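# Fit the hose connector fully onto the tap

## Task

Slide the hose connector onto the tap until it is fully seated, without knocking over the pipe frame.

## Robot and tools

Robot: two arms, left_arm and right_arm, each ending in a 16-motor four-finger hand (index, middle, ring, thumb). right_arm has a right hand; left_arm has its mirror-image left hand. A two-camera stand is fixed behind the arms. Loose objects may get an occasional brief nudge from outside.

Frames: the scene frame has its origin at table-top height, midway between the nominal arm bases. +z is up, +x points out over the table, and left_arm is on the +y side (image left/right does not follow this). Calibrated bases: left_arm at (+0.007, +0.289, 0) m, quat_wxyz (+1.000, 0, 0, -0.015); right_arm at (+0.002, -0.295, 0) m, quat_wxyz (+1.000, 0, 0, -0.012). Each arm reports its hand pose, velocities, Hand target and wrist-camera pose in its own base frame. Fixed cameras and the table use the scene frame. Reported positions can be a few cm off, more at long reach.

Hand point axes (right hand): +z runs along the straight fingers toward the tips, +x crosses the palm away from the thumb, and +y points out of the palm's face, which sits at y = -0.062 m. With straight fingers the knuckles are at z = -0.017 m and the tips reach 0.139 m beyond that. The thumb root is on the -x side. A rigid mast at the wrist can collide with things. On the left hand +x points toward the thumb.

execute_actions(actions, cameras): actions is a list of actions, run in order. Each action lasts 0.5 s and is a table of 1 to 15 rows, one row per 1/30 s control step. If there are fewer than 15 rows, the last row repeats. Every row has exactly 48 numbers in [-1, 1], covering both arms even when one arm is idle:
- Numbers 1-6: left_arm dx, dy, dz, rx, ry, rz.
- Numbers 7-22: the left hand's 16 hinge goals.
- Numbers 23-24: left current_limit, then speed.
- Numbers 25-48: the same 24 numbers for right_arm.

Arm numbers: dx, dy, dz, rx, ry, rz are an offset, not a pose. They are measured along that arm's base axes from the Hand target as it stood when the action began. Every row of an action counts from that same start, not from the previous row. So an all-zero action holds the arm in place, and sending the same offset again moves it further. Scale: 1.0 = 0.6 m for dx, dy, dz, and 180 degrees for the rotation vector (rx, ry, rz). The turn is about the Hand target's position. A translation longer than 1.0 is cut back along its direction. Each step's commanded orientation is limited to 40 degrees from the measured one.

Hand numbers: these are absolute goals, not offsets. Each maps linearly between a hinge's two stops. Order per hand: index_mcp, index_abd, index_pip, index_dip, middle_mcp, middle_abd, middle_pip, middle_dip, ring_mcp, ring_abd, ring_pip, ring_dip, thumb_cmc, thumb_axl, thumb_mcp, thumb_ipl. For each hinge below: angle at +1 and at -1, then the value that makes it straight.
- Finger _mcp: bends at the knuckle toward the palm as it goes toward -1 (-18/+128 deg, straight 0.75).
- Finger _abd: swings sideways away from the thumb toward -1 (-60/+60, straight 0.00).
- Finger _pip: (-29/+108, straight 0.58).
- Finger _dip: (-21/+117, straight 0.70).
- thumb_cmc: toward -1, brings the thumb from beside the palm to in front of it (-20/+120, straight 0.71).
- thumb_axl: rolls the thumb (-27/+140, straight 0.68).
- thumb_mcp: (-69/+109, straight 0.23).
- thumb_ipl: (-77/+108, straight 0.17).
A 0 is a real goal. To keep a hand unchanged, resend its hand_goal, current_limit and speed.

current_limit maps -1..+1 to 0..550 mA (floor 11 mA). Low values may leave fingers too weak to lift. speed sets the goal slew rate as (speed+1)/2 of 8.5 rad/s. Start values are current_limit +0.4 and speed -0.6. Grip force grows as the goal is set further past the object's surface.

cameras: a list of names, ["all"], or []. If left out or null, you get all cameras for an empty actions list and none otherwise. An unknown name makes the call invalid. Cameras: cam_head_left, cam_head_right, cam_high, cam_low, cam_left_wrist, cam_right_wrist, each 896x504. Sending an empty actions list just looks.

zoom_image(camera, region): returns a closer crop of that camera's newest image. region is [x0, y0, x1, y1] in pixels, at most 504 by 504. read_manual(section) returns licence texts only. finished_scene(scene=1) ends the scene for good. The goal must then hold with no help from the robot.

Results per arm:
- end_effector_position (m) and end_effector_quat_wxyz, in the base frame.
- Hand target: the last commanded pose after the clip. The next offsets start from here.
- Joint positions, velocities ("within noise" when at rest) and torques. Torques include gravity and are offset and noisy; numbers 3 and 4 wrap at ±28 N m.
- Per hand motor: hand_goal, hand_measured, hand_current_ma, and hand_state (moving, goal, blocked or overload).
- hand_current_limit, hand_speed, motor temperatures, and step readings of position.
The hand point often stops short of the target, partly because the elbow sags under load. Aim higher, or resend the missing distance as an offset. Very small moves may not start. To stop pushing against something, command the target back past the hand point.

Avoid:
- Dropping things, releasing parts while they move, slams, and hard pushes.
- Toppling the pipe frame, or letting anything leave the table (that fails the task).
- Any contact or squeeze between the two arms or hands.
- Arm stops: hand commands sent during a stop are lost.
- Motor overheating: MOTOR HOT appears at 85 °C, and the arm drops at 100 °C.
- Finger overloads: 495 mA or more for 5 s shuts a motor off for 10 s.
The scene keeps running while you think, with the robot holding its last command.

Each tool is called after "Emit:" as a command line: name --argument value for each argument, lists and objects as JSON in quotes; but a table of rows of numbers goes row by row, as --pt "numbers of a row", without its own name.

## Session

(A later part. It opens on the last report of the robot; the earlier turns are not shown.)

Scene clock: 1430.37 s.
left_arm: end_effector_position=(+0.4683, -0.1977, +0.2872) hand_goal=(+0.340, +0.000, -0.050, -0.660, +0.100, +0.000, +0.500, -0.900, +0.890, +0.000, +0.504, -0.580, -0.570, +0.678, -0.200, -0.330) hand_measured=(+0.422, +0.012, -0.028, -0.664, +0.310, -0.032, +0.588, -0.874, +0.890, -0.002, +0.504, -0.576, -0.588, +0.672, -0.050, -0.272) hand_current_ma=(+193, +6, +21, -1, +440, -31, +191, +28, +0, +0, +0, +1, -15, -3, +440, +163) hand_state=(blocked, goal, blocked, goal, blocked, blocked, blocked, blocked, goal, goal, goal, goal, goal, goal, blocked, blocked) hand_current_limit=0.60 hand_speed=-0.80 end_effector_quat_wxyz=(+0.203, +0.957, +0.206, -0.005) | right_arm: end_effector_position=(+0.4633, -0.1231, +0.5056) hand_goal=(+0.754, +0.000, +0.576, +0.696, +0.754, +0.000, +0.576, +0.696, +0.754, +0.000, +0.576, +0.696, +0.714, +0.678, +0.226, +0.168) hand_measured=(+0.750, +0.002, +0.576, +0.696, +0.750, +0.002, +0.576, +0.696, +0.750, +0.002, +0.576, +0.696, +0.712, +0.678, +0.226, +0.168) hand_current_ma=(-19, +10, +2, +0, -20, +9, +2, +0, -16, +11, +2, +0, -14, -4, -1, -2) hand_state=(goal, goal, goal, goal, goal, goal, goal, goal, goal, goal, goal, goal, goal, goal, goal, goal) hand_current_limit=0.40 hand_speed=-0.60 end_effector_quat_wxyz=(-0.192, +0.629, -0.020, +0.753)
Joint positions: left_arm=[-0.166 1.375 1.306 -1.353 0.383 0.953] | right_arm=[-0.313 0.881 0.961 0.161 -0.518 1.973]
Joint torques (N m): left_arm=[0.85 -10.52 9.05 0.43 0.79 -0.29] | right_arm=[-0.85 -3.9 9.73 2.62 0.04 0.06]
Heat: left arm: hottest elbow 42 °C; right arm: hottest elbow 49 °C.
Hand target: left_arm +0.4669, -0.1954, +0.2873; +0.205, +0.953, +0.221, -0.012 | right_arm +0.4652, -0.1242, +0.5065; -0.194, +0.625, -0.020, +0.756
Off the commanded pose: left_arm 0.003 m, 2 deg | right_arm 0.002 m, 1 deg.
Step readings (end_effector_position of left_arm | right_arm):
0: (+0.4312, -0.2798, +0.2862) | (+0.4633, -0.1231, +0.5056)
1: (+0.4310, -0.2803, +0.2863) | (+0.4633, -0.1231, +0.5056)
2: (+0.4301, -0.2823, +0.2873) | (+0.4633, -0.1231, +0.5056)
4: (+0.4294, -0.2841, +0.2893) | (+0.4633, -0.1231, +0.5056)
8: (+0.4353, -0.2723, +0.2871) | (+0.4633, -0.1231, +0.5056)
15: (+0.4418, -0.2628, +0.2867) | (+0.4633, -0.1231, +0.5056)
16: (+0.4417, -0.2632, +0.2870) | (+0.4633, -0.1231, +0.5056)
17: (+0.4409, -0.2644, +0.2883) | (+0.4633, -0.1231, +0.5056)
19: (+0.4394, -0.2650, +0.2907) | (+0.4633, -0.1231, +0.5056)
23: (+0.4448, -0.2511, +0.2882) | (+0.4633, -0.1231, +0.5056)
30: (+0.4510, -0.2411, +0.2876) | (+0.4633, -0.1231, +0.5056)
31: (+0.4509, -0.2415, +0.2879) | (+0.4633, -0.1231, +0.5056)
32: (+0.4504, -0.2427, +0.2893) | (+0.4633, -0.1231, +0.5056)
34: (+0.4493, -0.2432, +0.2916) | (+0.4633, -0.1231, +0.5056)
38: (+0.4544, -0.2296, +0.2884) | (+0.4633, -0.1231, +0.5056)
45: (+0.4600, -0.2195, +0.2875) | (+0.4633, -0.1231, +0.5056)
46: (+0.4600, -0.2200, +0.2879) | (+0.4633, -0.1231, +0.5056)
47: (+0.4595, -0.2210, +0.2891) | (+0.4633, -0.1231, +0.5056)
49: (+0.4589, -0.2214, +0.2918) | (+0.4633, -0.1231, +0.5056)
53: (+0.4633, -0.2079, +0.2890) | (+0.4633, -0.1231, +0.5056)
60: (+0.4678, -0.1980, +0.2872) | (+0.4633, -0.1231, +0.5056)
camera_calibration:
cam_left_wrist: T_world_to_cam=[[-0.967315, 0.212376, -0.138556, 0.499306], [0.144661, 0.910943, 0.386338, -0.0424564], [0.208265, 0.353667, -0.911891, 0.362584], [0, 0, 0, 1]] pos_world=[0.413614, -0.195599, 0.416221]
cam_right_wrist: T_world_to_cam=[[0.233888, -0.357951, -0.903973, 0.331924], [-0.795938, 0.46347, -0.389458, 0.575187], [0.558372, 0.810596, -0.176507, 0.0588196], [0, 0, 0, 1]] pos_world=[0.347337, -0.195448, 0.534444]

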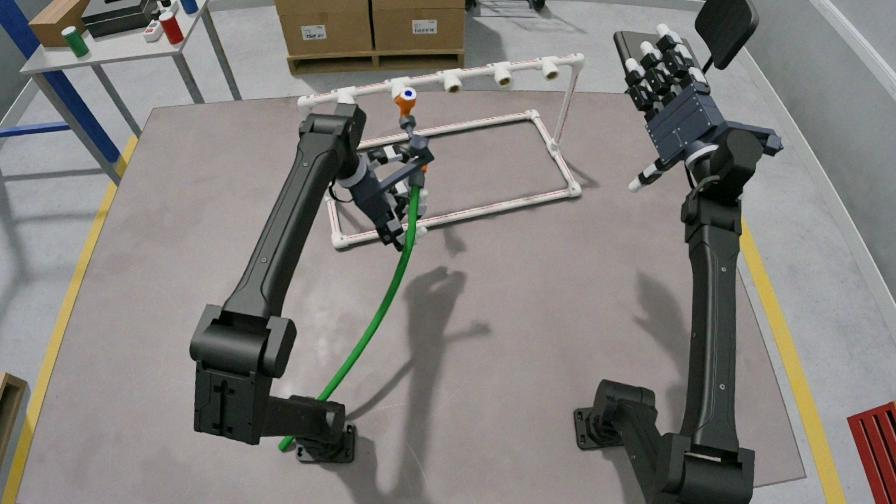

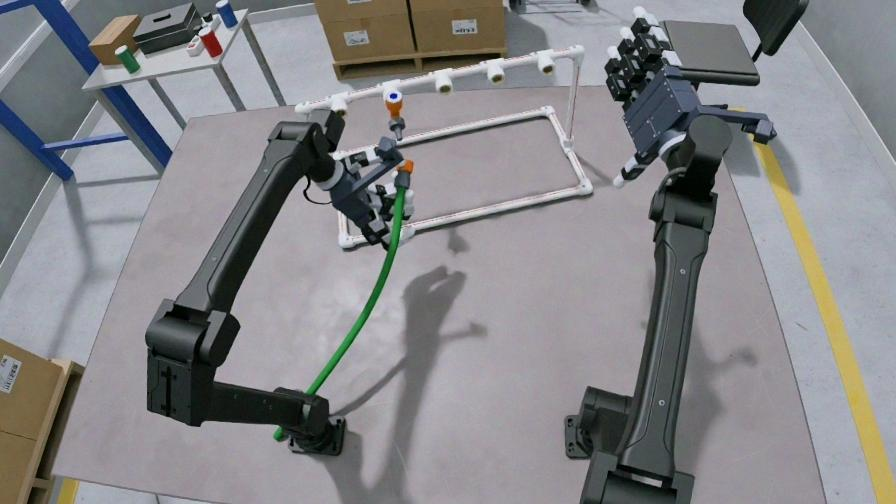

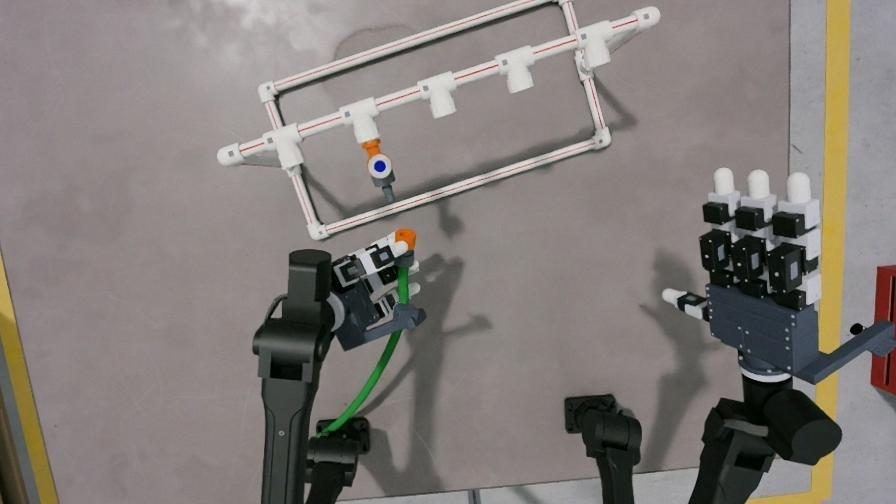

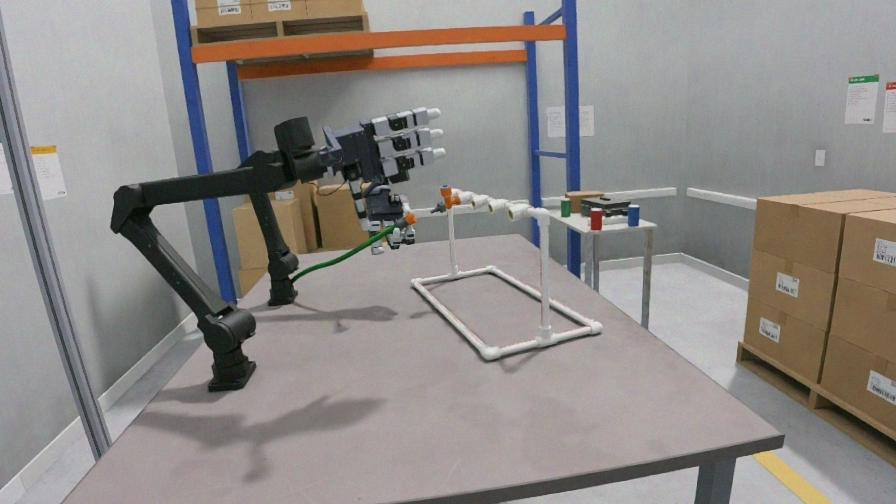

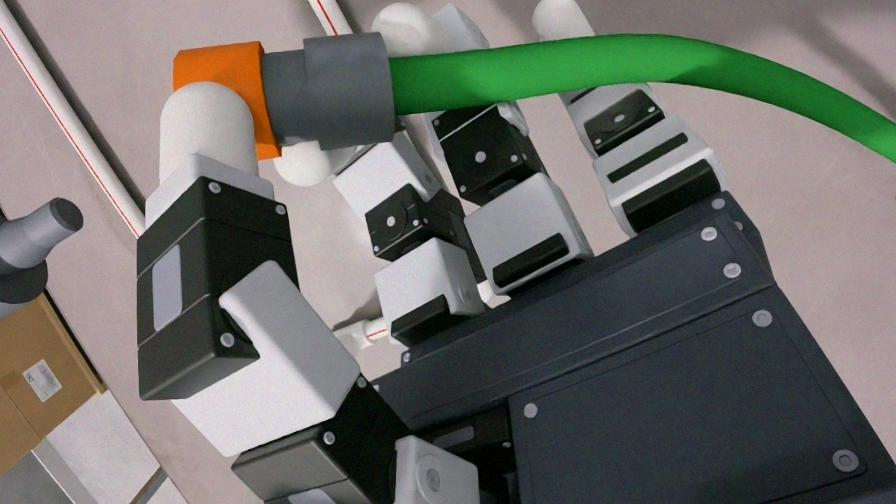

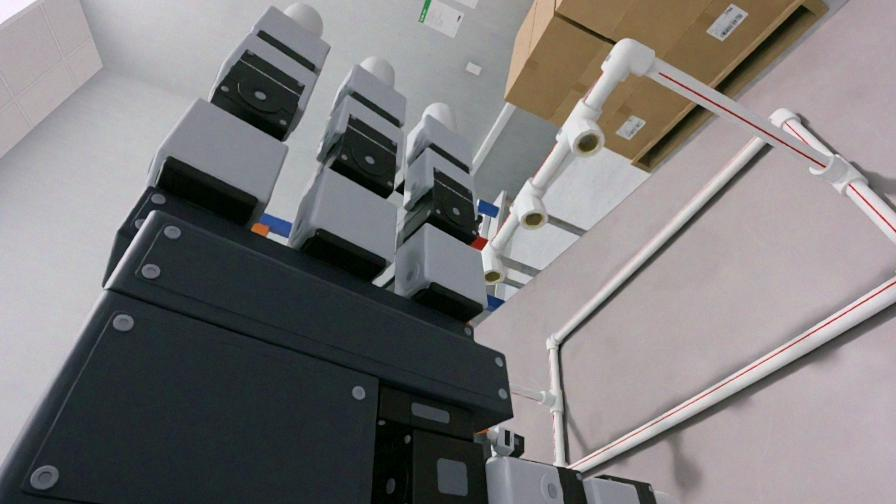

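Emit:
execute_actions --actions '[[[0,0.0033,-0.0067,0,0.011,0.0405,0.34,0,-0.05,-0.66,0.1,0,0.5,-0.9,0.89,0,0.504,-0.58,-0.571,0.678,-0.2,-0.33,0.6,-0.8,0,0,0,0,0,0,0.754,0,0.576,0.696,0.754,0,0.576,0.696,0.754,0,0.576,0.696,0.714,0.678,0.226,0.168,0.4,-0.6]],[[0,0,-0.0067,0,0.011,0.0405,0.34,0,-0.05,-0.66,0.1,0,0.5,-0.9,0.89,0,0.504,-0.58,-0.571,0.678,-0.2,-0.33,0.6,-0.8,0,0,0,0,0,0,0.754,0,0.576,0.696,0.754,0,0.576,0.696,0.754,0,0.576,0.696,0.714,0.678,0.226,0.168,0.4,-0.6]]]' --cameras '["cam_left_wrist","cam_low","cam_high","cam_head_right"]'

Emit:
zoom_image --camera "cam_low" --region '[390, 180, 470, 250]'

Emit:
zoom_image --camera "cam_high" --region '[350, 140, 450, 270]'

Emit:
zoom_image --camera "cam_head_right" --region '[350, 80, 450, 200]'

Scene clock: 1490.17 s.
left_arm: end_effector_position=(+0.4690, -0.1914, +0.2708) hand_goal=(+0.340, +0.000, -0.050, -0.660, +0.100, +0.000, +0.500, -0.900, +0.890, +0.000, +0.504, -0.580, -0.570, +0.678, -0.200, -0.330) hand_measured=(+0.422, +0.012, -0.028, -0.664, +0.310, -0.032, +0.586, -0.874, +0.892, +0.002, +0.504, -0.576, -0.586, +0.674, -0.050, -0.272) hand_current_ma=(+193, +6, +21, -1, +440, -31, +183, +28, +1, +1, +0, +1, -13, -3, +440, +159) hand_state=(blocked, goal, blocked, goal, blocked, blocked, blocked, blocked, goal, goal, goal, goal, goal, goal, blocked, blocked) hand_current_limit=0.60 hand_speed=-0.80 end_effector_quat_wxyz=(+0.190, +0.921, +0.338, -0.026) | right_arm: end_effector_position=(+0.4633, -0.1231, +0.5056) hand_goal=(+0.754, +0.000, +0.576, +0.696, +0.754, +0.000, +0.576, +0.696, +0.754, +0.000, +0.576, +0.696, +0.714, +0.678, +0.226, +0.168) hand_measured=(+0.750, +0.002, +0.576, +0.696, +0.750, +0.002, +0.576, +0.696, +0.750, +0.002, +0.576, +0.696, +0.712, +0.678, +0.226, +0.168) hand_current_ma=(-19, +10, +2, +0, -20, +9, +2, +0, -16, +11, +2, +0, -14, -4, -1, -2) hand_state=(goal, goal, goal, goal, goal, goal, goal, goal, goal, goal, goal, goal, goal, goal, goal, goal) hand_current_limit=0.40 hand_speed=-0.60 end_effector_quat_wxyz=(-0.192, +0.629, -0.020, +0.753)
Joint positions: left_arm=[-0.21 1.336 1.247 -1.316 0.35 0.629] | right_arm=[-0.313 0.881 0.961 0.161 -0.518 1.973]
Joint torques (N m): left_arm=[-0.44 -11.28 9.26 1.32 0.55 -0.31] | right_arm=[-0.91 -3.9 9.73 2.62 0.04 0.06]
Heat: left arm: hottest elbow 43 °C; right arm: hottest elbow 49 °C.
Hand target: left_arm +0.4669, -0.1934, +0.2793; +0.197, +0.916, +0.347, -0.019 | right_arm +0.4652, -0.1242, +0.5065; -0.194, +0.625, -0.020, +0.756
Off the commanded pose: left_arm 0.009 m, 2 deg | right_arm 0.002 m, 1 deg.
Step readings (end_effector_position of left_arm | right_arm):
0: (+0.4683, -0.1976, +0.2872) | (+0.4633, -0.1231, +0.5056)
1: (+0.4685, -0.1975, +0.2871) | (+0.4633, -0.1231, +0.5056)
2: (+0.4687, -0.1970, +0.2863) | (+0.4633, -0.1231, +0.5056)
4: (+0.4688, -0.1949, +0.2827) | (+0.4633, -0.1231, +0.5056)
8: (+0.4675, -0.1922, +0.2745) | (+0.4633, -0.1231, +0.5056)
15: (+0.4687, -0.1912, +0.2737) | (+0.4633, -0.1231, +0.5056)
16: (+0.4689, -0.1910, +0.2742) | (+0.4633, -0.1231, +0.5056)
17: (+0.4693, -0.1908, +0.2742) | (+0.4633, -0.1231, +0.5056)
19: (+0.4695, -0.1902, +0.2732) | (+0.4633, -0.1231, +0.5056)
23: (+0.4666, -0.1922, +0.2716) | (+0.4633, -0.1231, +0.5056)
30: (+0.4678, -0.1930, +0.2720) | (+0.4633, -0.1231, +0.5056)
camera_calibration:
cam_left_wrist: T_world_to_cam=[[-0.998208, -0.0450837, -0.039359, 0.434775], [-0.0567973, 0.920911, 0.385613, 0.0546118], [0.0188613, 0.387157, -0.921821, 0.443244], [0, 0, 0, 1]] pos_world=[0.428737, -0.202297, 0.404645]
Images, in order (width x height): cam_head_right 896x504, cam_high 896x504, cam_low 896x504, cam_left_wrist 896x504.

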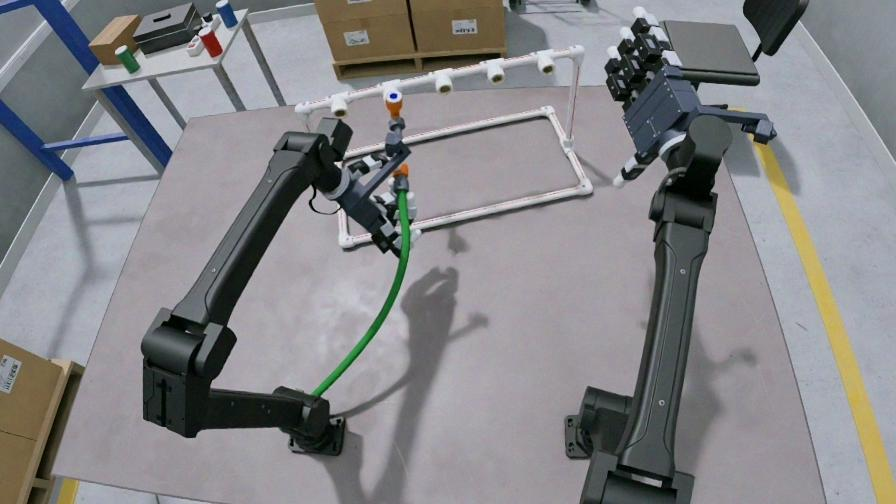

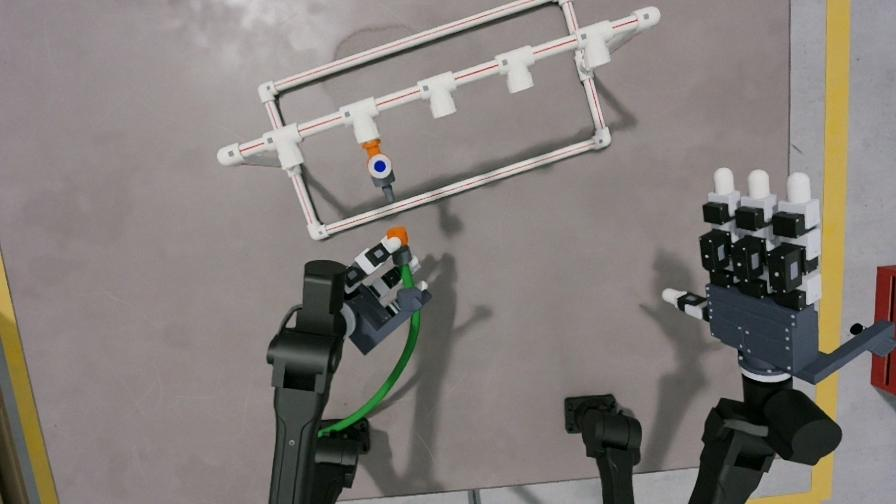

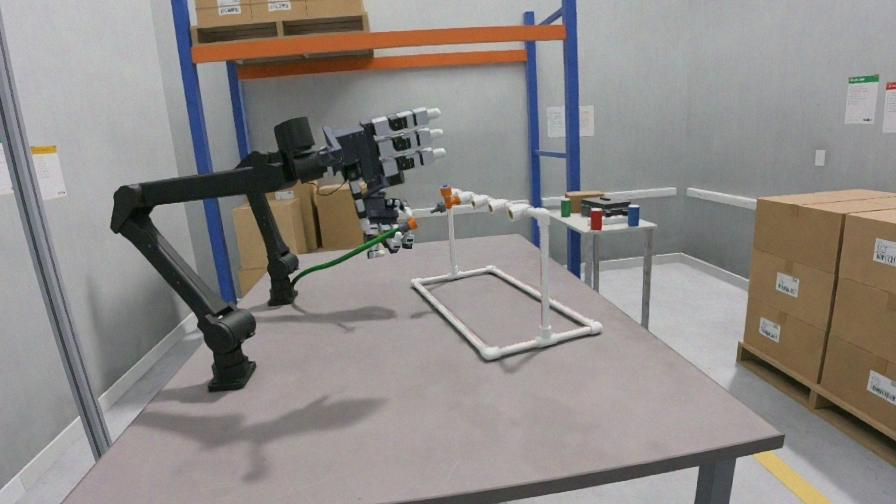

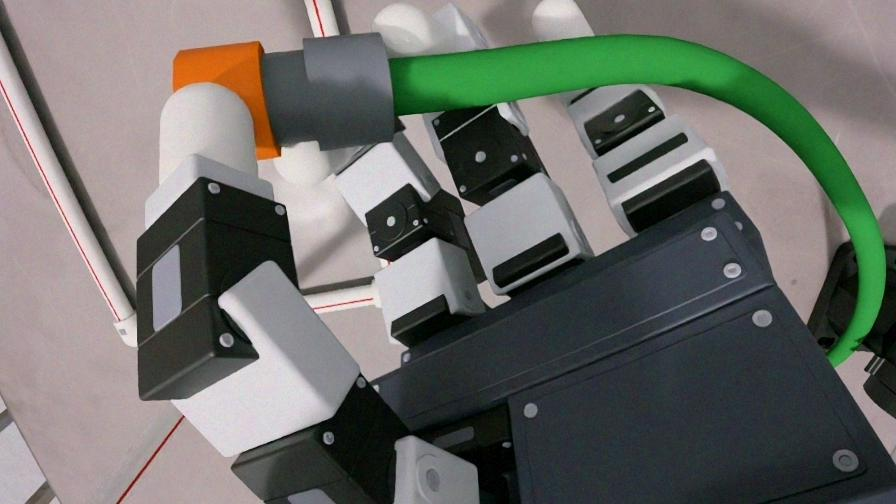

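Scaled by 6.300.

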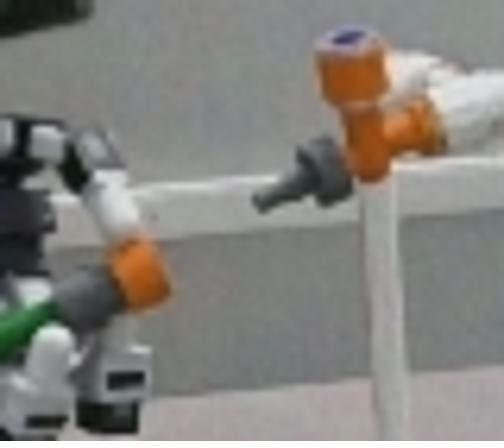

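Scaled by 3.877.

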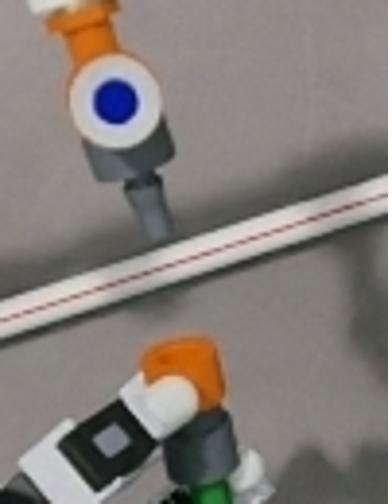

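Scaled by 4.200.

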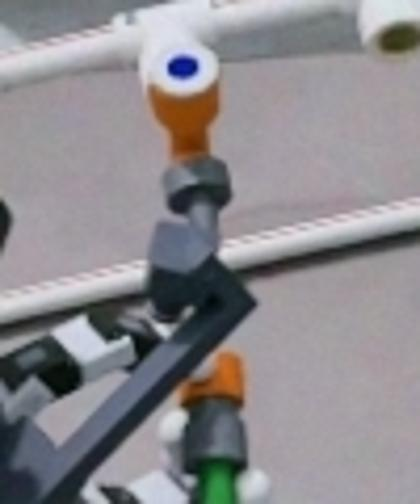

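Emit:
zoom_image --camera "cam_high" --region '[375, 190, 425, 275]'

Emit:
zoom_image --camera "cam_head_right" --region '[375, 110, 425, 200]'

Emit:
zoom_image --camera "cam_left_wrist" --region '[0, 0, 504, 284]'

Scaled by 5.929.

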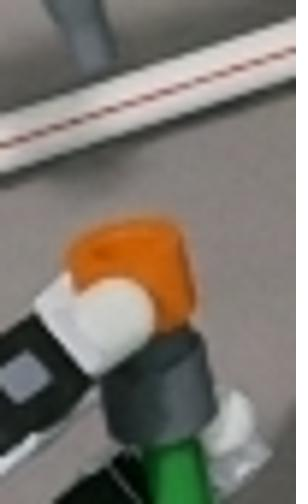

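Scaled by 5.600.

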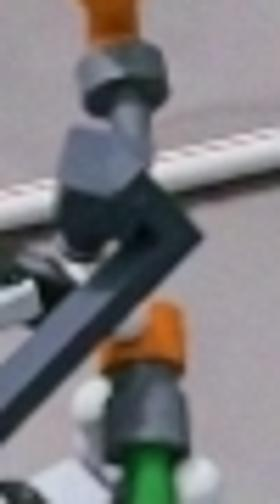

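Scaled by 1.000.

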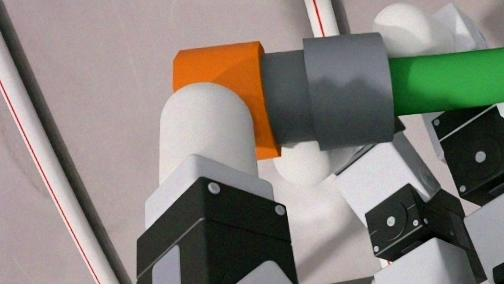

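Emit:
execute_actions --actions '[[[0,-0.0208,0.0117,0,0,0.047,0.34,0,-0.05,-0.66,0.1,0,0.5,-0.9,0.89,0,0.504,-0.58,-0.571,0.678,-0.2,-0.33,0.6,-0.8,0,0,0,0,0,0,0.754,0,0.576,0.696,0.754,0,0.576,0.696,0.754,0,0.576,0.696,0.714,0.678,0.226,0.168,0.4,-0.6]]]' --cameras '["cam_left_wrist","cam_low","cam_high","cam_head_right","cam_head_left"]'

Emit:
zoom_image --camera "cam_low" --region '[395, 185, 465, 245]'

Emit:
zoom_image --camera "cam_high" --region '[360, 150, 430, 270]'

Emit:
zoom_image --camera "cam_head_right" --region '[365, 90, 435, 200]'

Scene clock: 1569.50 s.
left_arm: end_effector_position=(+0.4683, -0.2051, +0.2804) hand_goal=(+0.340, +0.000, -0.050, -0.660, +0.100, +0.000, +0.500, -0.900, +0.890, +0.000, +0.504, -0.580, -0.570, +0.678, -0.200, -0.330) hand_measured=(+0.422, +0.012, -0.028, -0.664, +0.310, -0.032, +0.584, -0.874, +0.894, +0.004, +0.504, -0.576, -0.584, +0.674, -0.050, -0.272) hand_current_ma=(+193, +6, +21, -1, +440, -31, +182, +28, +1, +1, +0, +1, -11, -2, +440, +156) hand_state=(blocked, goal, blocked, goal, blocked, blocked, blocked, blocked, goal, goal, goal, goal, goal, goal, blocked, blocked) hand_current_limit=0.60 hand_speed=-0.80 end_effector_quat_wxyz=(+0.190, +0.896, +0.402, -0.009) | right_arm: end_effector_position=(+0.4633, -0.1231, +0.5056) hand_goal=(+0.754, +0.000, +0.576, +0.696, +0.754, +0.000, +0.576, +0.696, +0.754, +0.000, +0.576, +0.696, +0.714, +0.678, +0.226, +0.168) hand_measured=(+0.750, +0.002, +0.576, +0.696, +0.750, +0.002, +0.576, +0.696, +0.750, +0.002, +0.576, +0.696, +0.712, +0.678, +0.226, +0.168) hand_current_ma=(-19, +10, +2, +0, -20, +9, +2, +0, -16, +11, +2, +0, -14, -4, -1, -2) hand_state=(goal, goal, goal, goal, goal, goal, goal, goal, goal, goal, goal, goal, goal, goal, goal, goal) hand_current_limit=0.40 hand_speed=-0.60 end_effector_quat_wxyz=(-0.192, +0.629, -0.020, +0.753)
Joint positions: left_arm=[-0.289 1.297 1.232 -1.263 0.297 0.4] | right_arm=[-0.313 0.881 0.961 0.161 -0.518 1.973]
Joint torques (N m): left_arm=[0.26 -10.93 9.24 1.57 0.47 -0.33] | right_arm=[-0.85 -3.84 9.72 2.62 0.04 0.06]
Heat: left arm: hottest elbow 41 °C; right arm: hottest elbow 49 °C.
Hand target: left_arm +0.4669, -0.2059, +0.2862; +0.198, +0.888, +0.414, -0.004 | right_arm +0.4652, -0.1242, +0.5065; -0.194, +0.625, -0.020, +0.756
Off the commanded pose: left_arm 0.006 m, 2 deg | right_arm 0.002 m, 1 deg.
Step readings (end_effector_position of left_arm | right_arm):
0: (+0.4691, -0.1913, +0.2708) | (+0.4633, -0.1231, +0.5056)
1: (+0.4692, -0.1913, +0.2708) | (+0.4633, -0.1231, +0.5056)
2: (+0.4697, -0.1915, +0.2705) | (+0.4633, -0.1231, +0.5056)
4: (+0.4707, -0.1923, +0.2703) | (+0.4633, -0.1231, +0.5056)
8: (+0.4667, -0.2033, +0.2747) | (+0.4633, -0.1231, +0.5056)
15: (+0.4663, -0.2077, +0.2810) | (+0.4633, -0.1231, +0.5056)
camera_calibration:
cam_left_wrist: T_world_to_cam=[[-0.981336, -0.186647, -0.0462819, 0.398777], [-0.189773, 0.901089, 0.389903, 0.120532], [-0.0310703, 0.391409, -0.919692, 0.481131], [0, 0, 0, 1]] pos_world=[0.429156, -0.222498, 0.413953]
Images, in order (width x height): cam_head_left 896x504, cam_head_right 896x504, cam_high 896x504, cam_low 896x504, cam_left_wrist 896x504.

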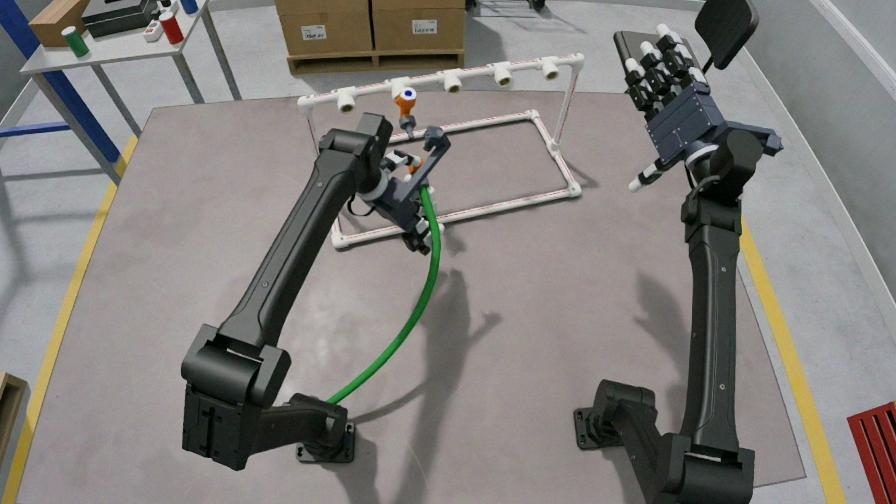

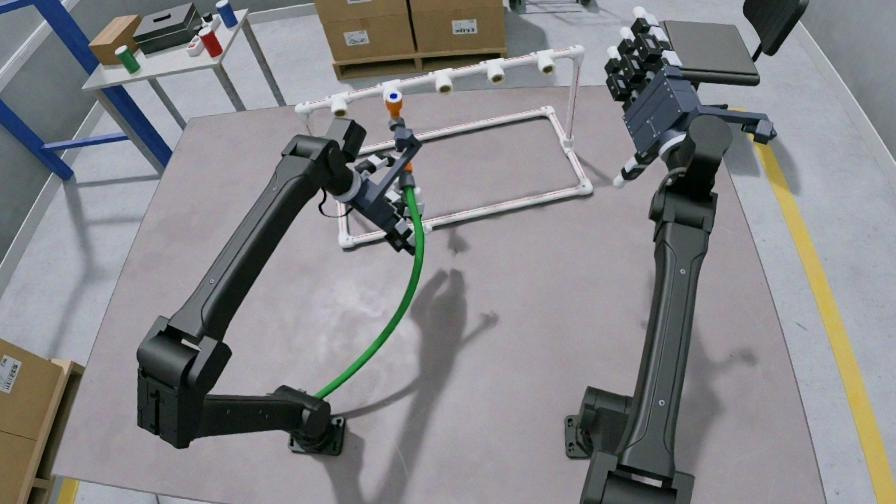

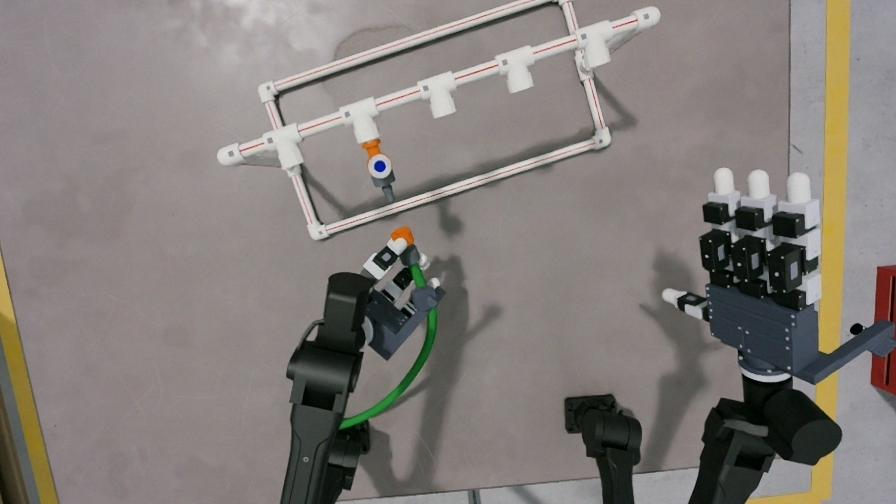

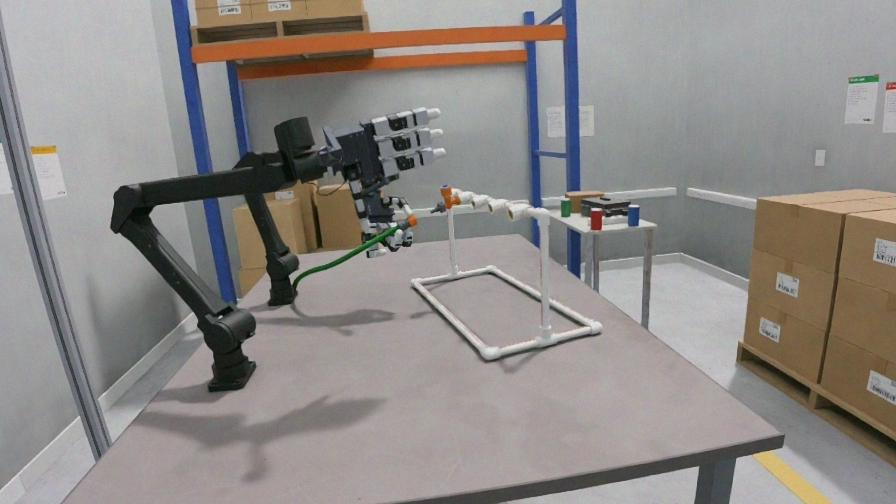

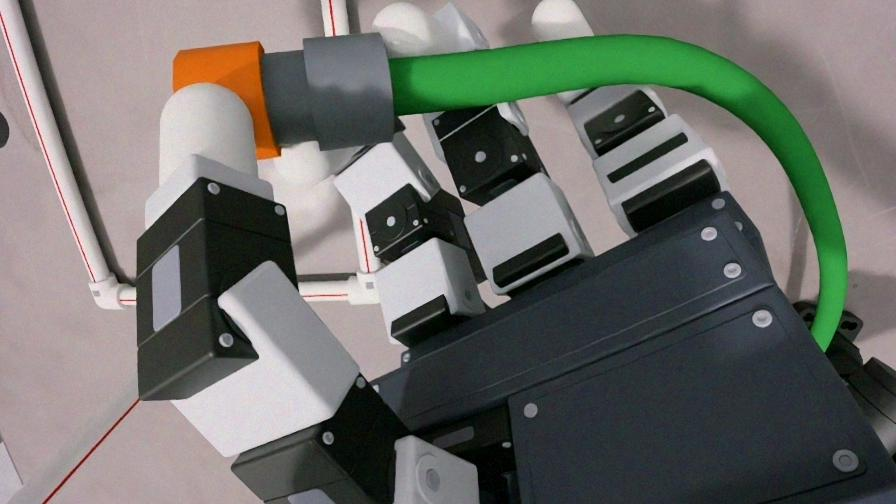

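Scaled by 7.200.

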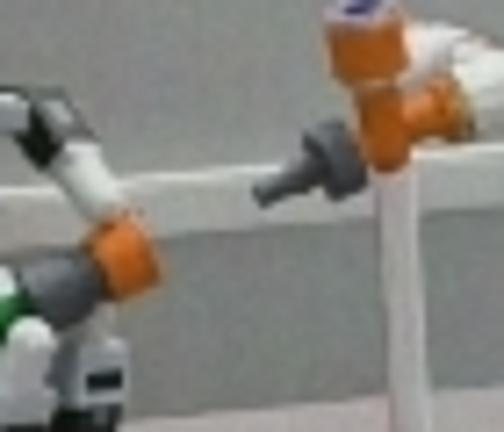

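Scaled by 4.200.

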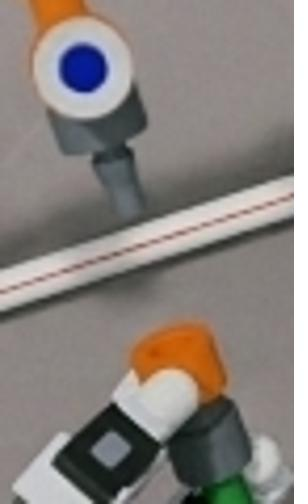

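Scaled by 4.582.

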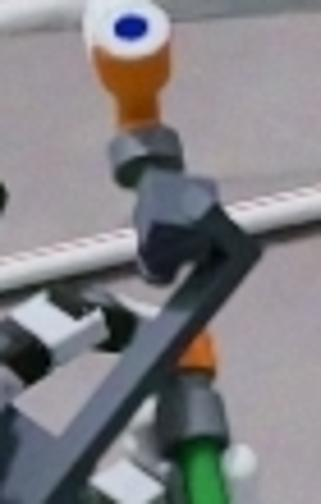

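Emit:
execute_actions --actions '[[[0.027,0.0063,0.0065,0,-0.011,0,0.34,0,-0.05,-0.66,0.1,0,0.5,-0.9,0.89,0,0.504,-0.58,-0.571,0.678,-0.2,-0.33,0.6,-0.8,0,0,0,0,0,0,0.754,0,0.576,0.696,0.754,0,0.576,0.696,0.754,0,0.576,0.696,0.714,0.678,0.226,0.168,0.4,-0.6]],[[0.027,0.0063,0.0065,0,-0.011,0,0.34,0,-0.05,-0.66,0.1,0,0.5,-0.9,0.89,0,0.504,-0.58,-0.571,0.678,-0.2,-0.33,0.6,-0.8,0,0,0,0,0,0,0.754,0,0.576,0.696,0.754,0,0.576,0.696,0.754,0,0.576,0.696,0.714,0.678,0.226,0.168,0.4,-0.6]]]' --cameras '["cam_left_wrist","cam_low","cam_high","cam_head_right","cam_head_left"]'

Emit:
zoom_image --camera "cam_low" --region '[395, 185, 465, 245]'

Emit:
zoom_image --camera "cam_high" --region '[360, 150, 430, 270]'

Emit:
zoom_image --camera "cam_head_left" --region '[370, 80, 450, 190]'

Emit:
zoom_image --camera "cam_head_right" --region '[360, 80, 440, 190]'

Scene clock: 1597.00 s.
left_arm: end_effector_position=(+0.4888, -0.1990, +0.2761) hand_goal=(+0.340, +0.000, -0.050, -0.660, +0.100, +0.000, +0.500, -0.900, +0.890, +0.000, +0.504, -0.580, -0.570, +0.678, -0.200, -0.330) hand_measured=(+0.422, +0.012, -0.028, -0.664, +0.310, -0.032, +0.584, -0.874, +0.894, +0.004, +0.504, -0.576, -0.584, +0.674, -0.050, -0.272) hand_current_ma=(+193, +6, +21, -1, +440, -31, +182, +28, +2, +1, +0, +1, -11, -2, +440, +155) hand_state=(blocked, goal, blocked, goal, blocked, blocked, blocked, blocked, goal, goal, goal, goal, goal, goal, blocked, blocked) hand_current_limit=0.60 hand_speed=-0.80 end_effector_quat_wxyz=(+0.197, +0.891, +0.408, +0.010) | right_arm: end_effector_position=(+0.4633, -0.1231, +0.5056) hand_goal=(+0.754, +0.000, +0.576, +0.696, +0.754, +0.000, +0.576, +0.696, +0.754, +0.000, +0.576, +0.696, +0.714, +0.678, +0.226, +0.168) hand_measured=(+0.750, +0.002, +0.576, +0.696, +0.750, +0.002, +0.576, +0.696, +0.750, +0.002, +0.576, +0.696, +0.712, +0.678, +0.226, +0.168) hand_current_ma=(-19, +10, +2, +0, -20, +9, +2, +0, -16, +11, +2, +0, -14, -4, -1, -2) hand_state=(goal, goal, goal, goal, goal, goal, goal, goal, goal, goal, goal, goal, goal, goal, goal, goal) hand_current_limit=0.40 hand_speed=-0.60 end_effector_quat_wxyz=(-0.192, +0.629, -0.020, +0.753)
Joint positions: left_arm=[-0.27 1.323 1.232 -1.201 0.287 0.401] | right_arm=[-0.313 0.881 0.961 0.161 -0.518 1.973]
Joint torques (N m): left_arm=[1.32 -9.88 12.05 1.59 0.45 0.01] | right_arm=[-0.85 -3.84 9.74 2.63 0.05 0.06]
Heat: left arm: hottest elbow 41 °C; right arm: hottest elbow 49 °C.
Hand target: left_arm +0.4993, -0.1984, +0.2940; +0.213, +0.888, +0.407, +0.026 | right_arm +0.4652, -0.1242, +0.5065; -0.194, +0.625, -0.020, +0.756
Off the commanded pose: left_arm 0.021 m, 3 deg | right_arm 0.002 m, 1 deg.
Step readings (end_effector_position of left_arm | right_arm):
0: (+0.4683, -0.2051, +0.2804) | (+0.4633, -0.1231, +0.5056)
1: (+0.4684, -0.2051, +0.2805) | (+0.4633, -0.1231, +0.5056)
2: (+0.4688, -0.2051, +0.2807) | (+0.4633, -0.1231, +0.5056)
4: (+0.4709, -0.2053, +0.2819) | (+0.4633, -0.1231, +0.5056)
8: (+0.4739, -0.2059, +0.2840) | (+0.4633, -0.1231, +0.5056)
15: (+0.4750, -0.2061, +0.2845) | (+0.4633, -0.1231, +0.5056)
16: (+0.4751, -0.2062, +0.2846) | (+0.4633, -0.1231, +0.5056)
17: (+0.4758, -0.2056, +0.2846) | (+0.4633, -0.1231, +0.5056)
19: (+0.4790, -0.2043, +0.2843) | (+0.4633, -0.1231, +0.5056)
23: (+0.4855, -0.2012, +0.2803) | (+0.4633, -0.1231, +0.5056)
30: (+0.4888, -0.1990, +0.2760) | (+0.4633, -0.1231, +0.5056)
camera_calibration:
cam_left_wrist: T_world_to_cam=[[-0.974683, -0.207569, -0.0831103, 0.422593], [-0.22354, 0.896829, 0.381743, 0.138518], [-0.00470244, 0.390657, -0.920524, 0.46249], [0, 0, 0, 1]] pos_world=[0.445033, -0.217184, 0.407977]
Images, in order (width x height): cam_head_left 896x504, cam_head_right 896x504, cam_high 896x504, cam_low 896x504, cam_left_wrist 896x504.

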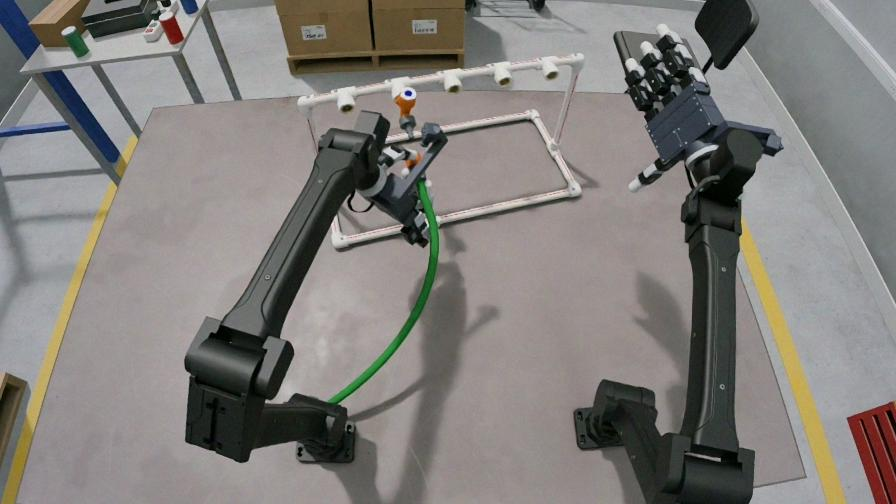

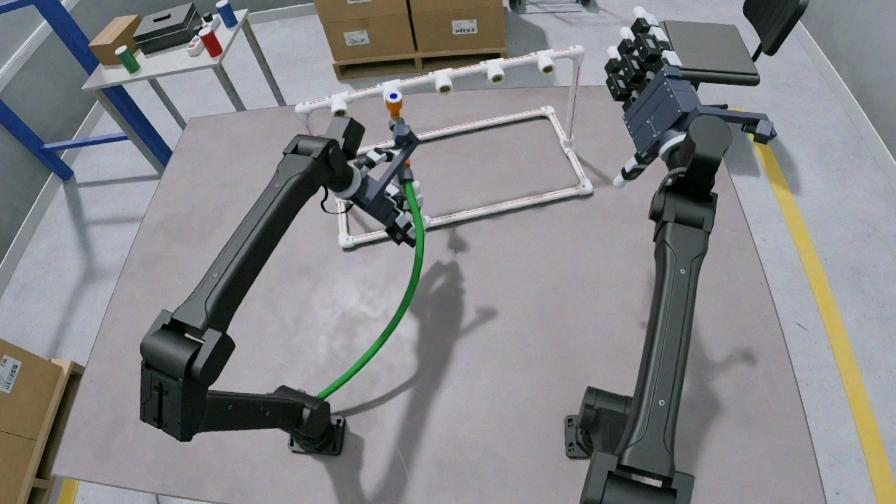

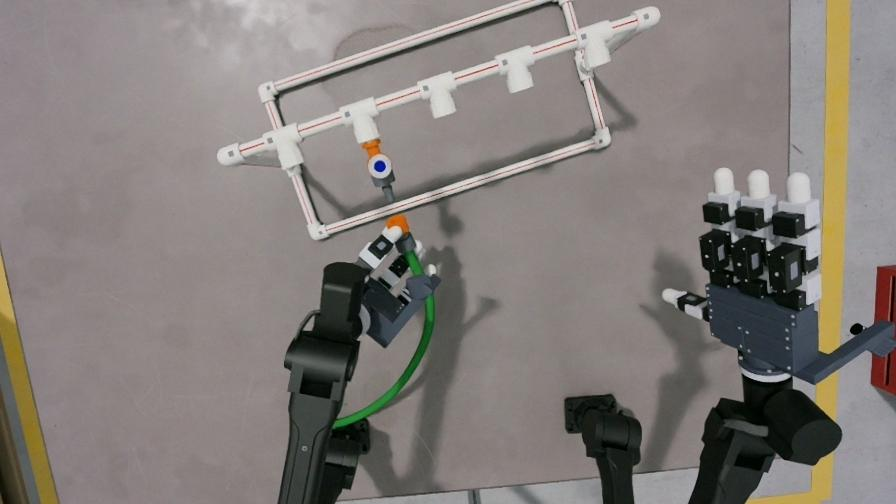

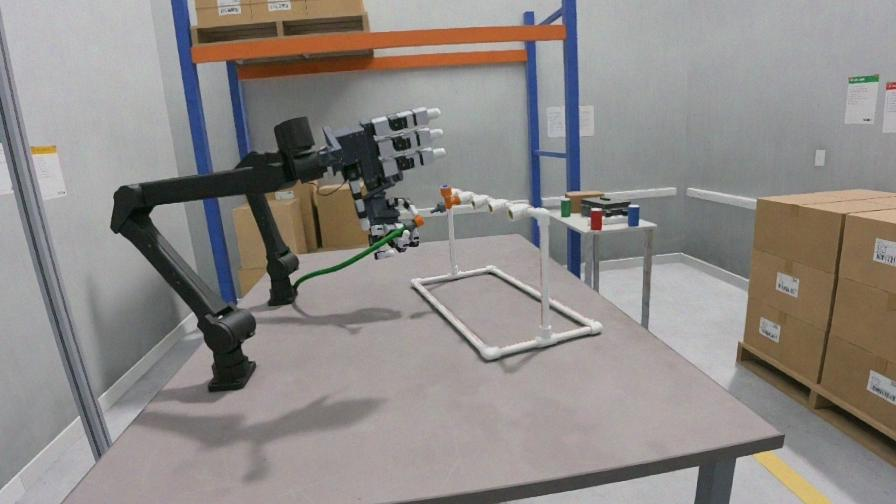

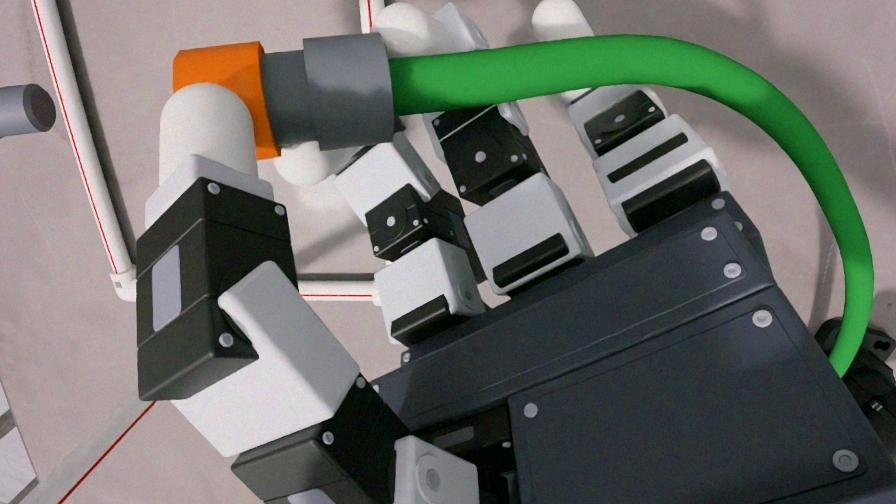

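Scaled by 7.200.

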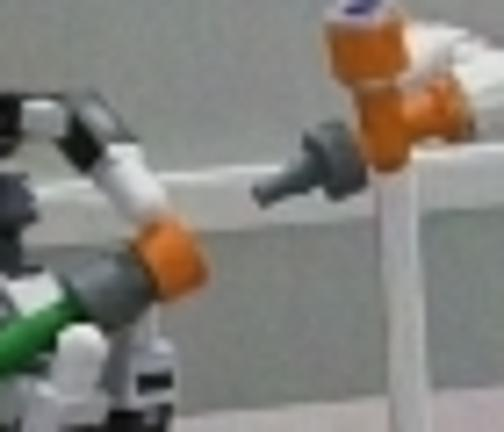

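Scaled by 4.200.

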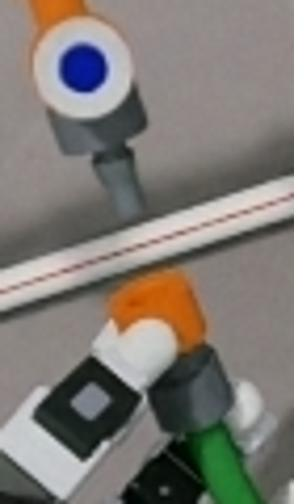

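Scaled by 4.582.

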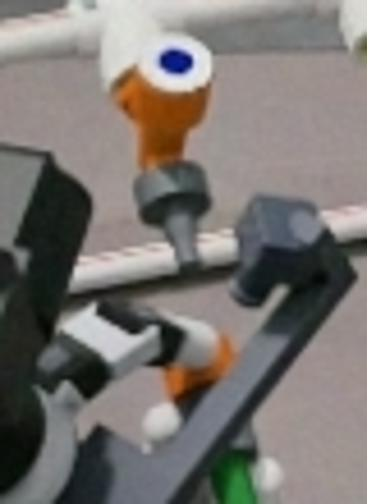

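Scaled by 4.582.

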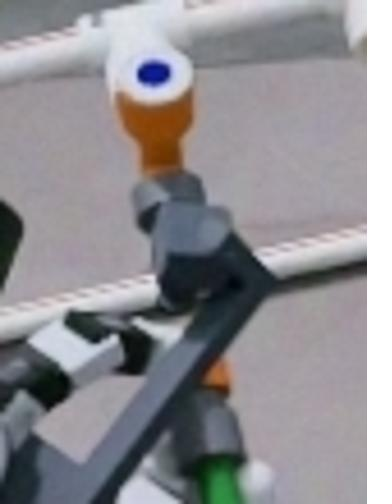

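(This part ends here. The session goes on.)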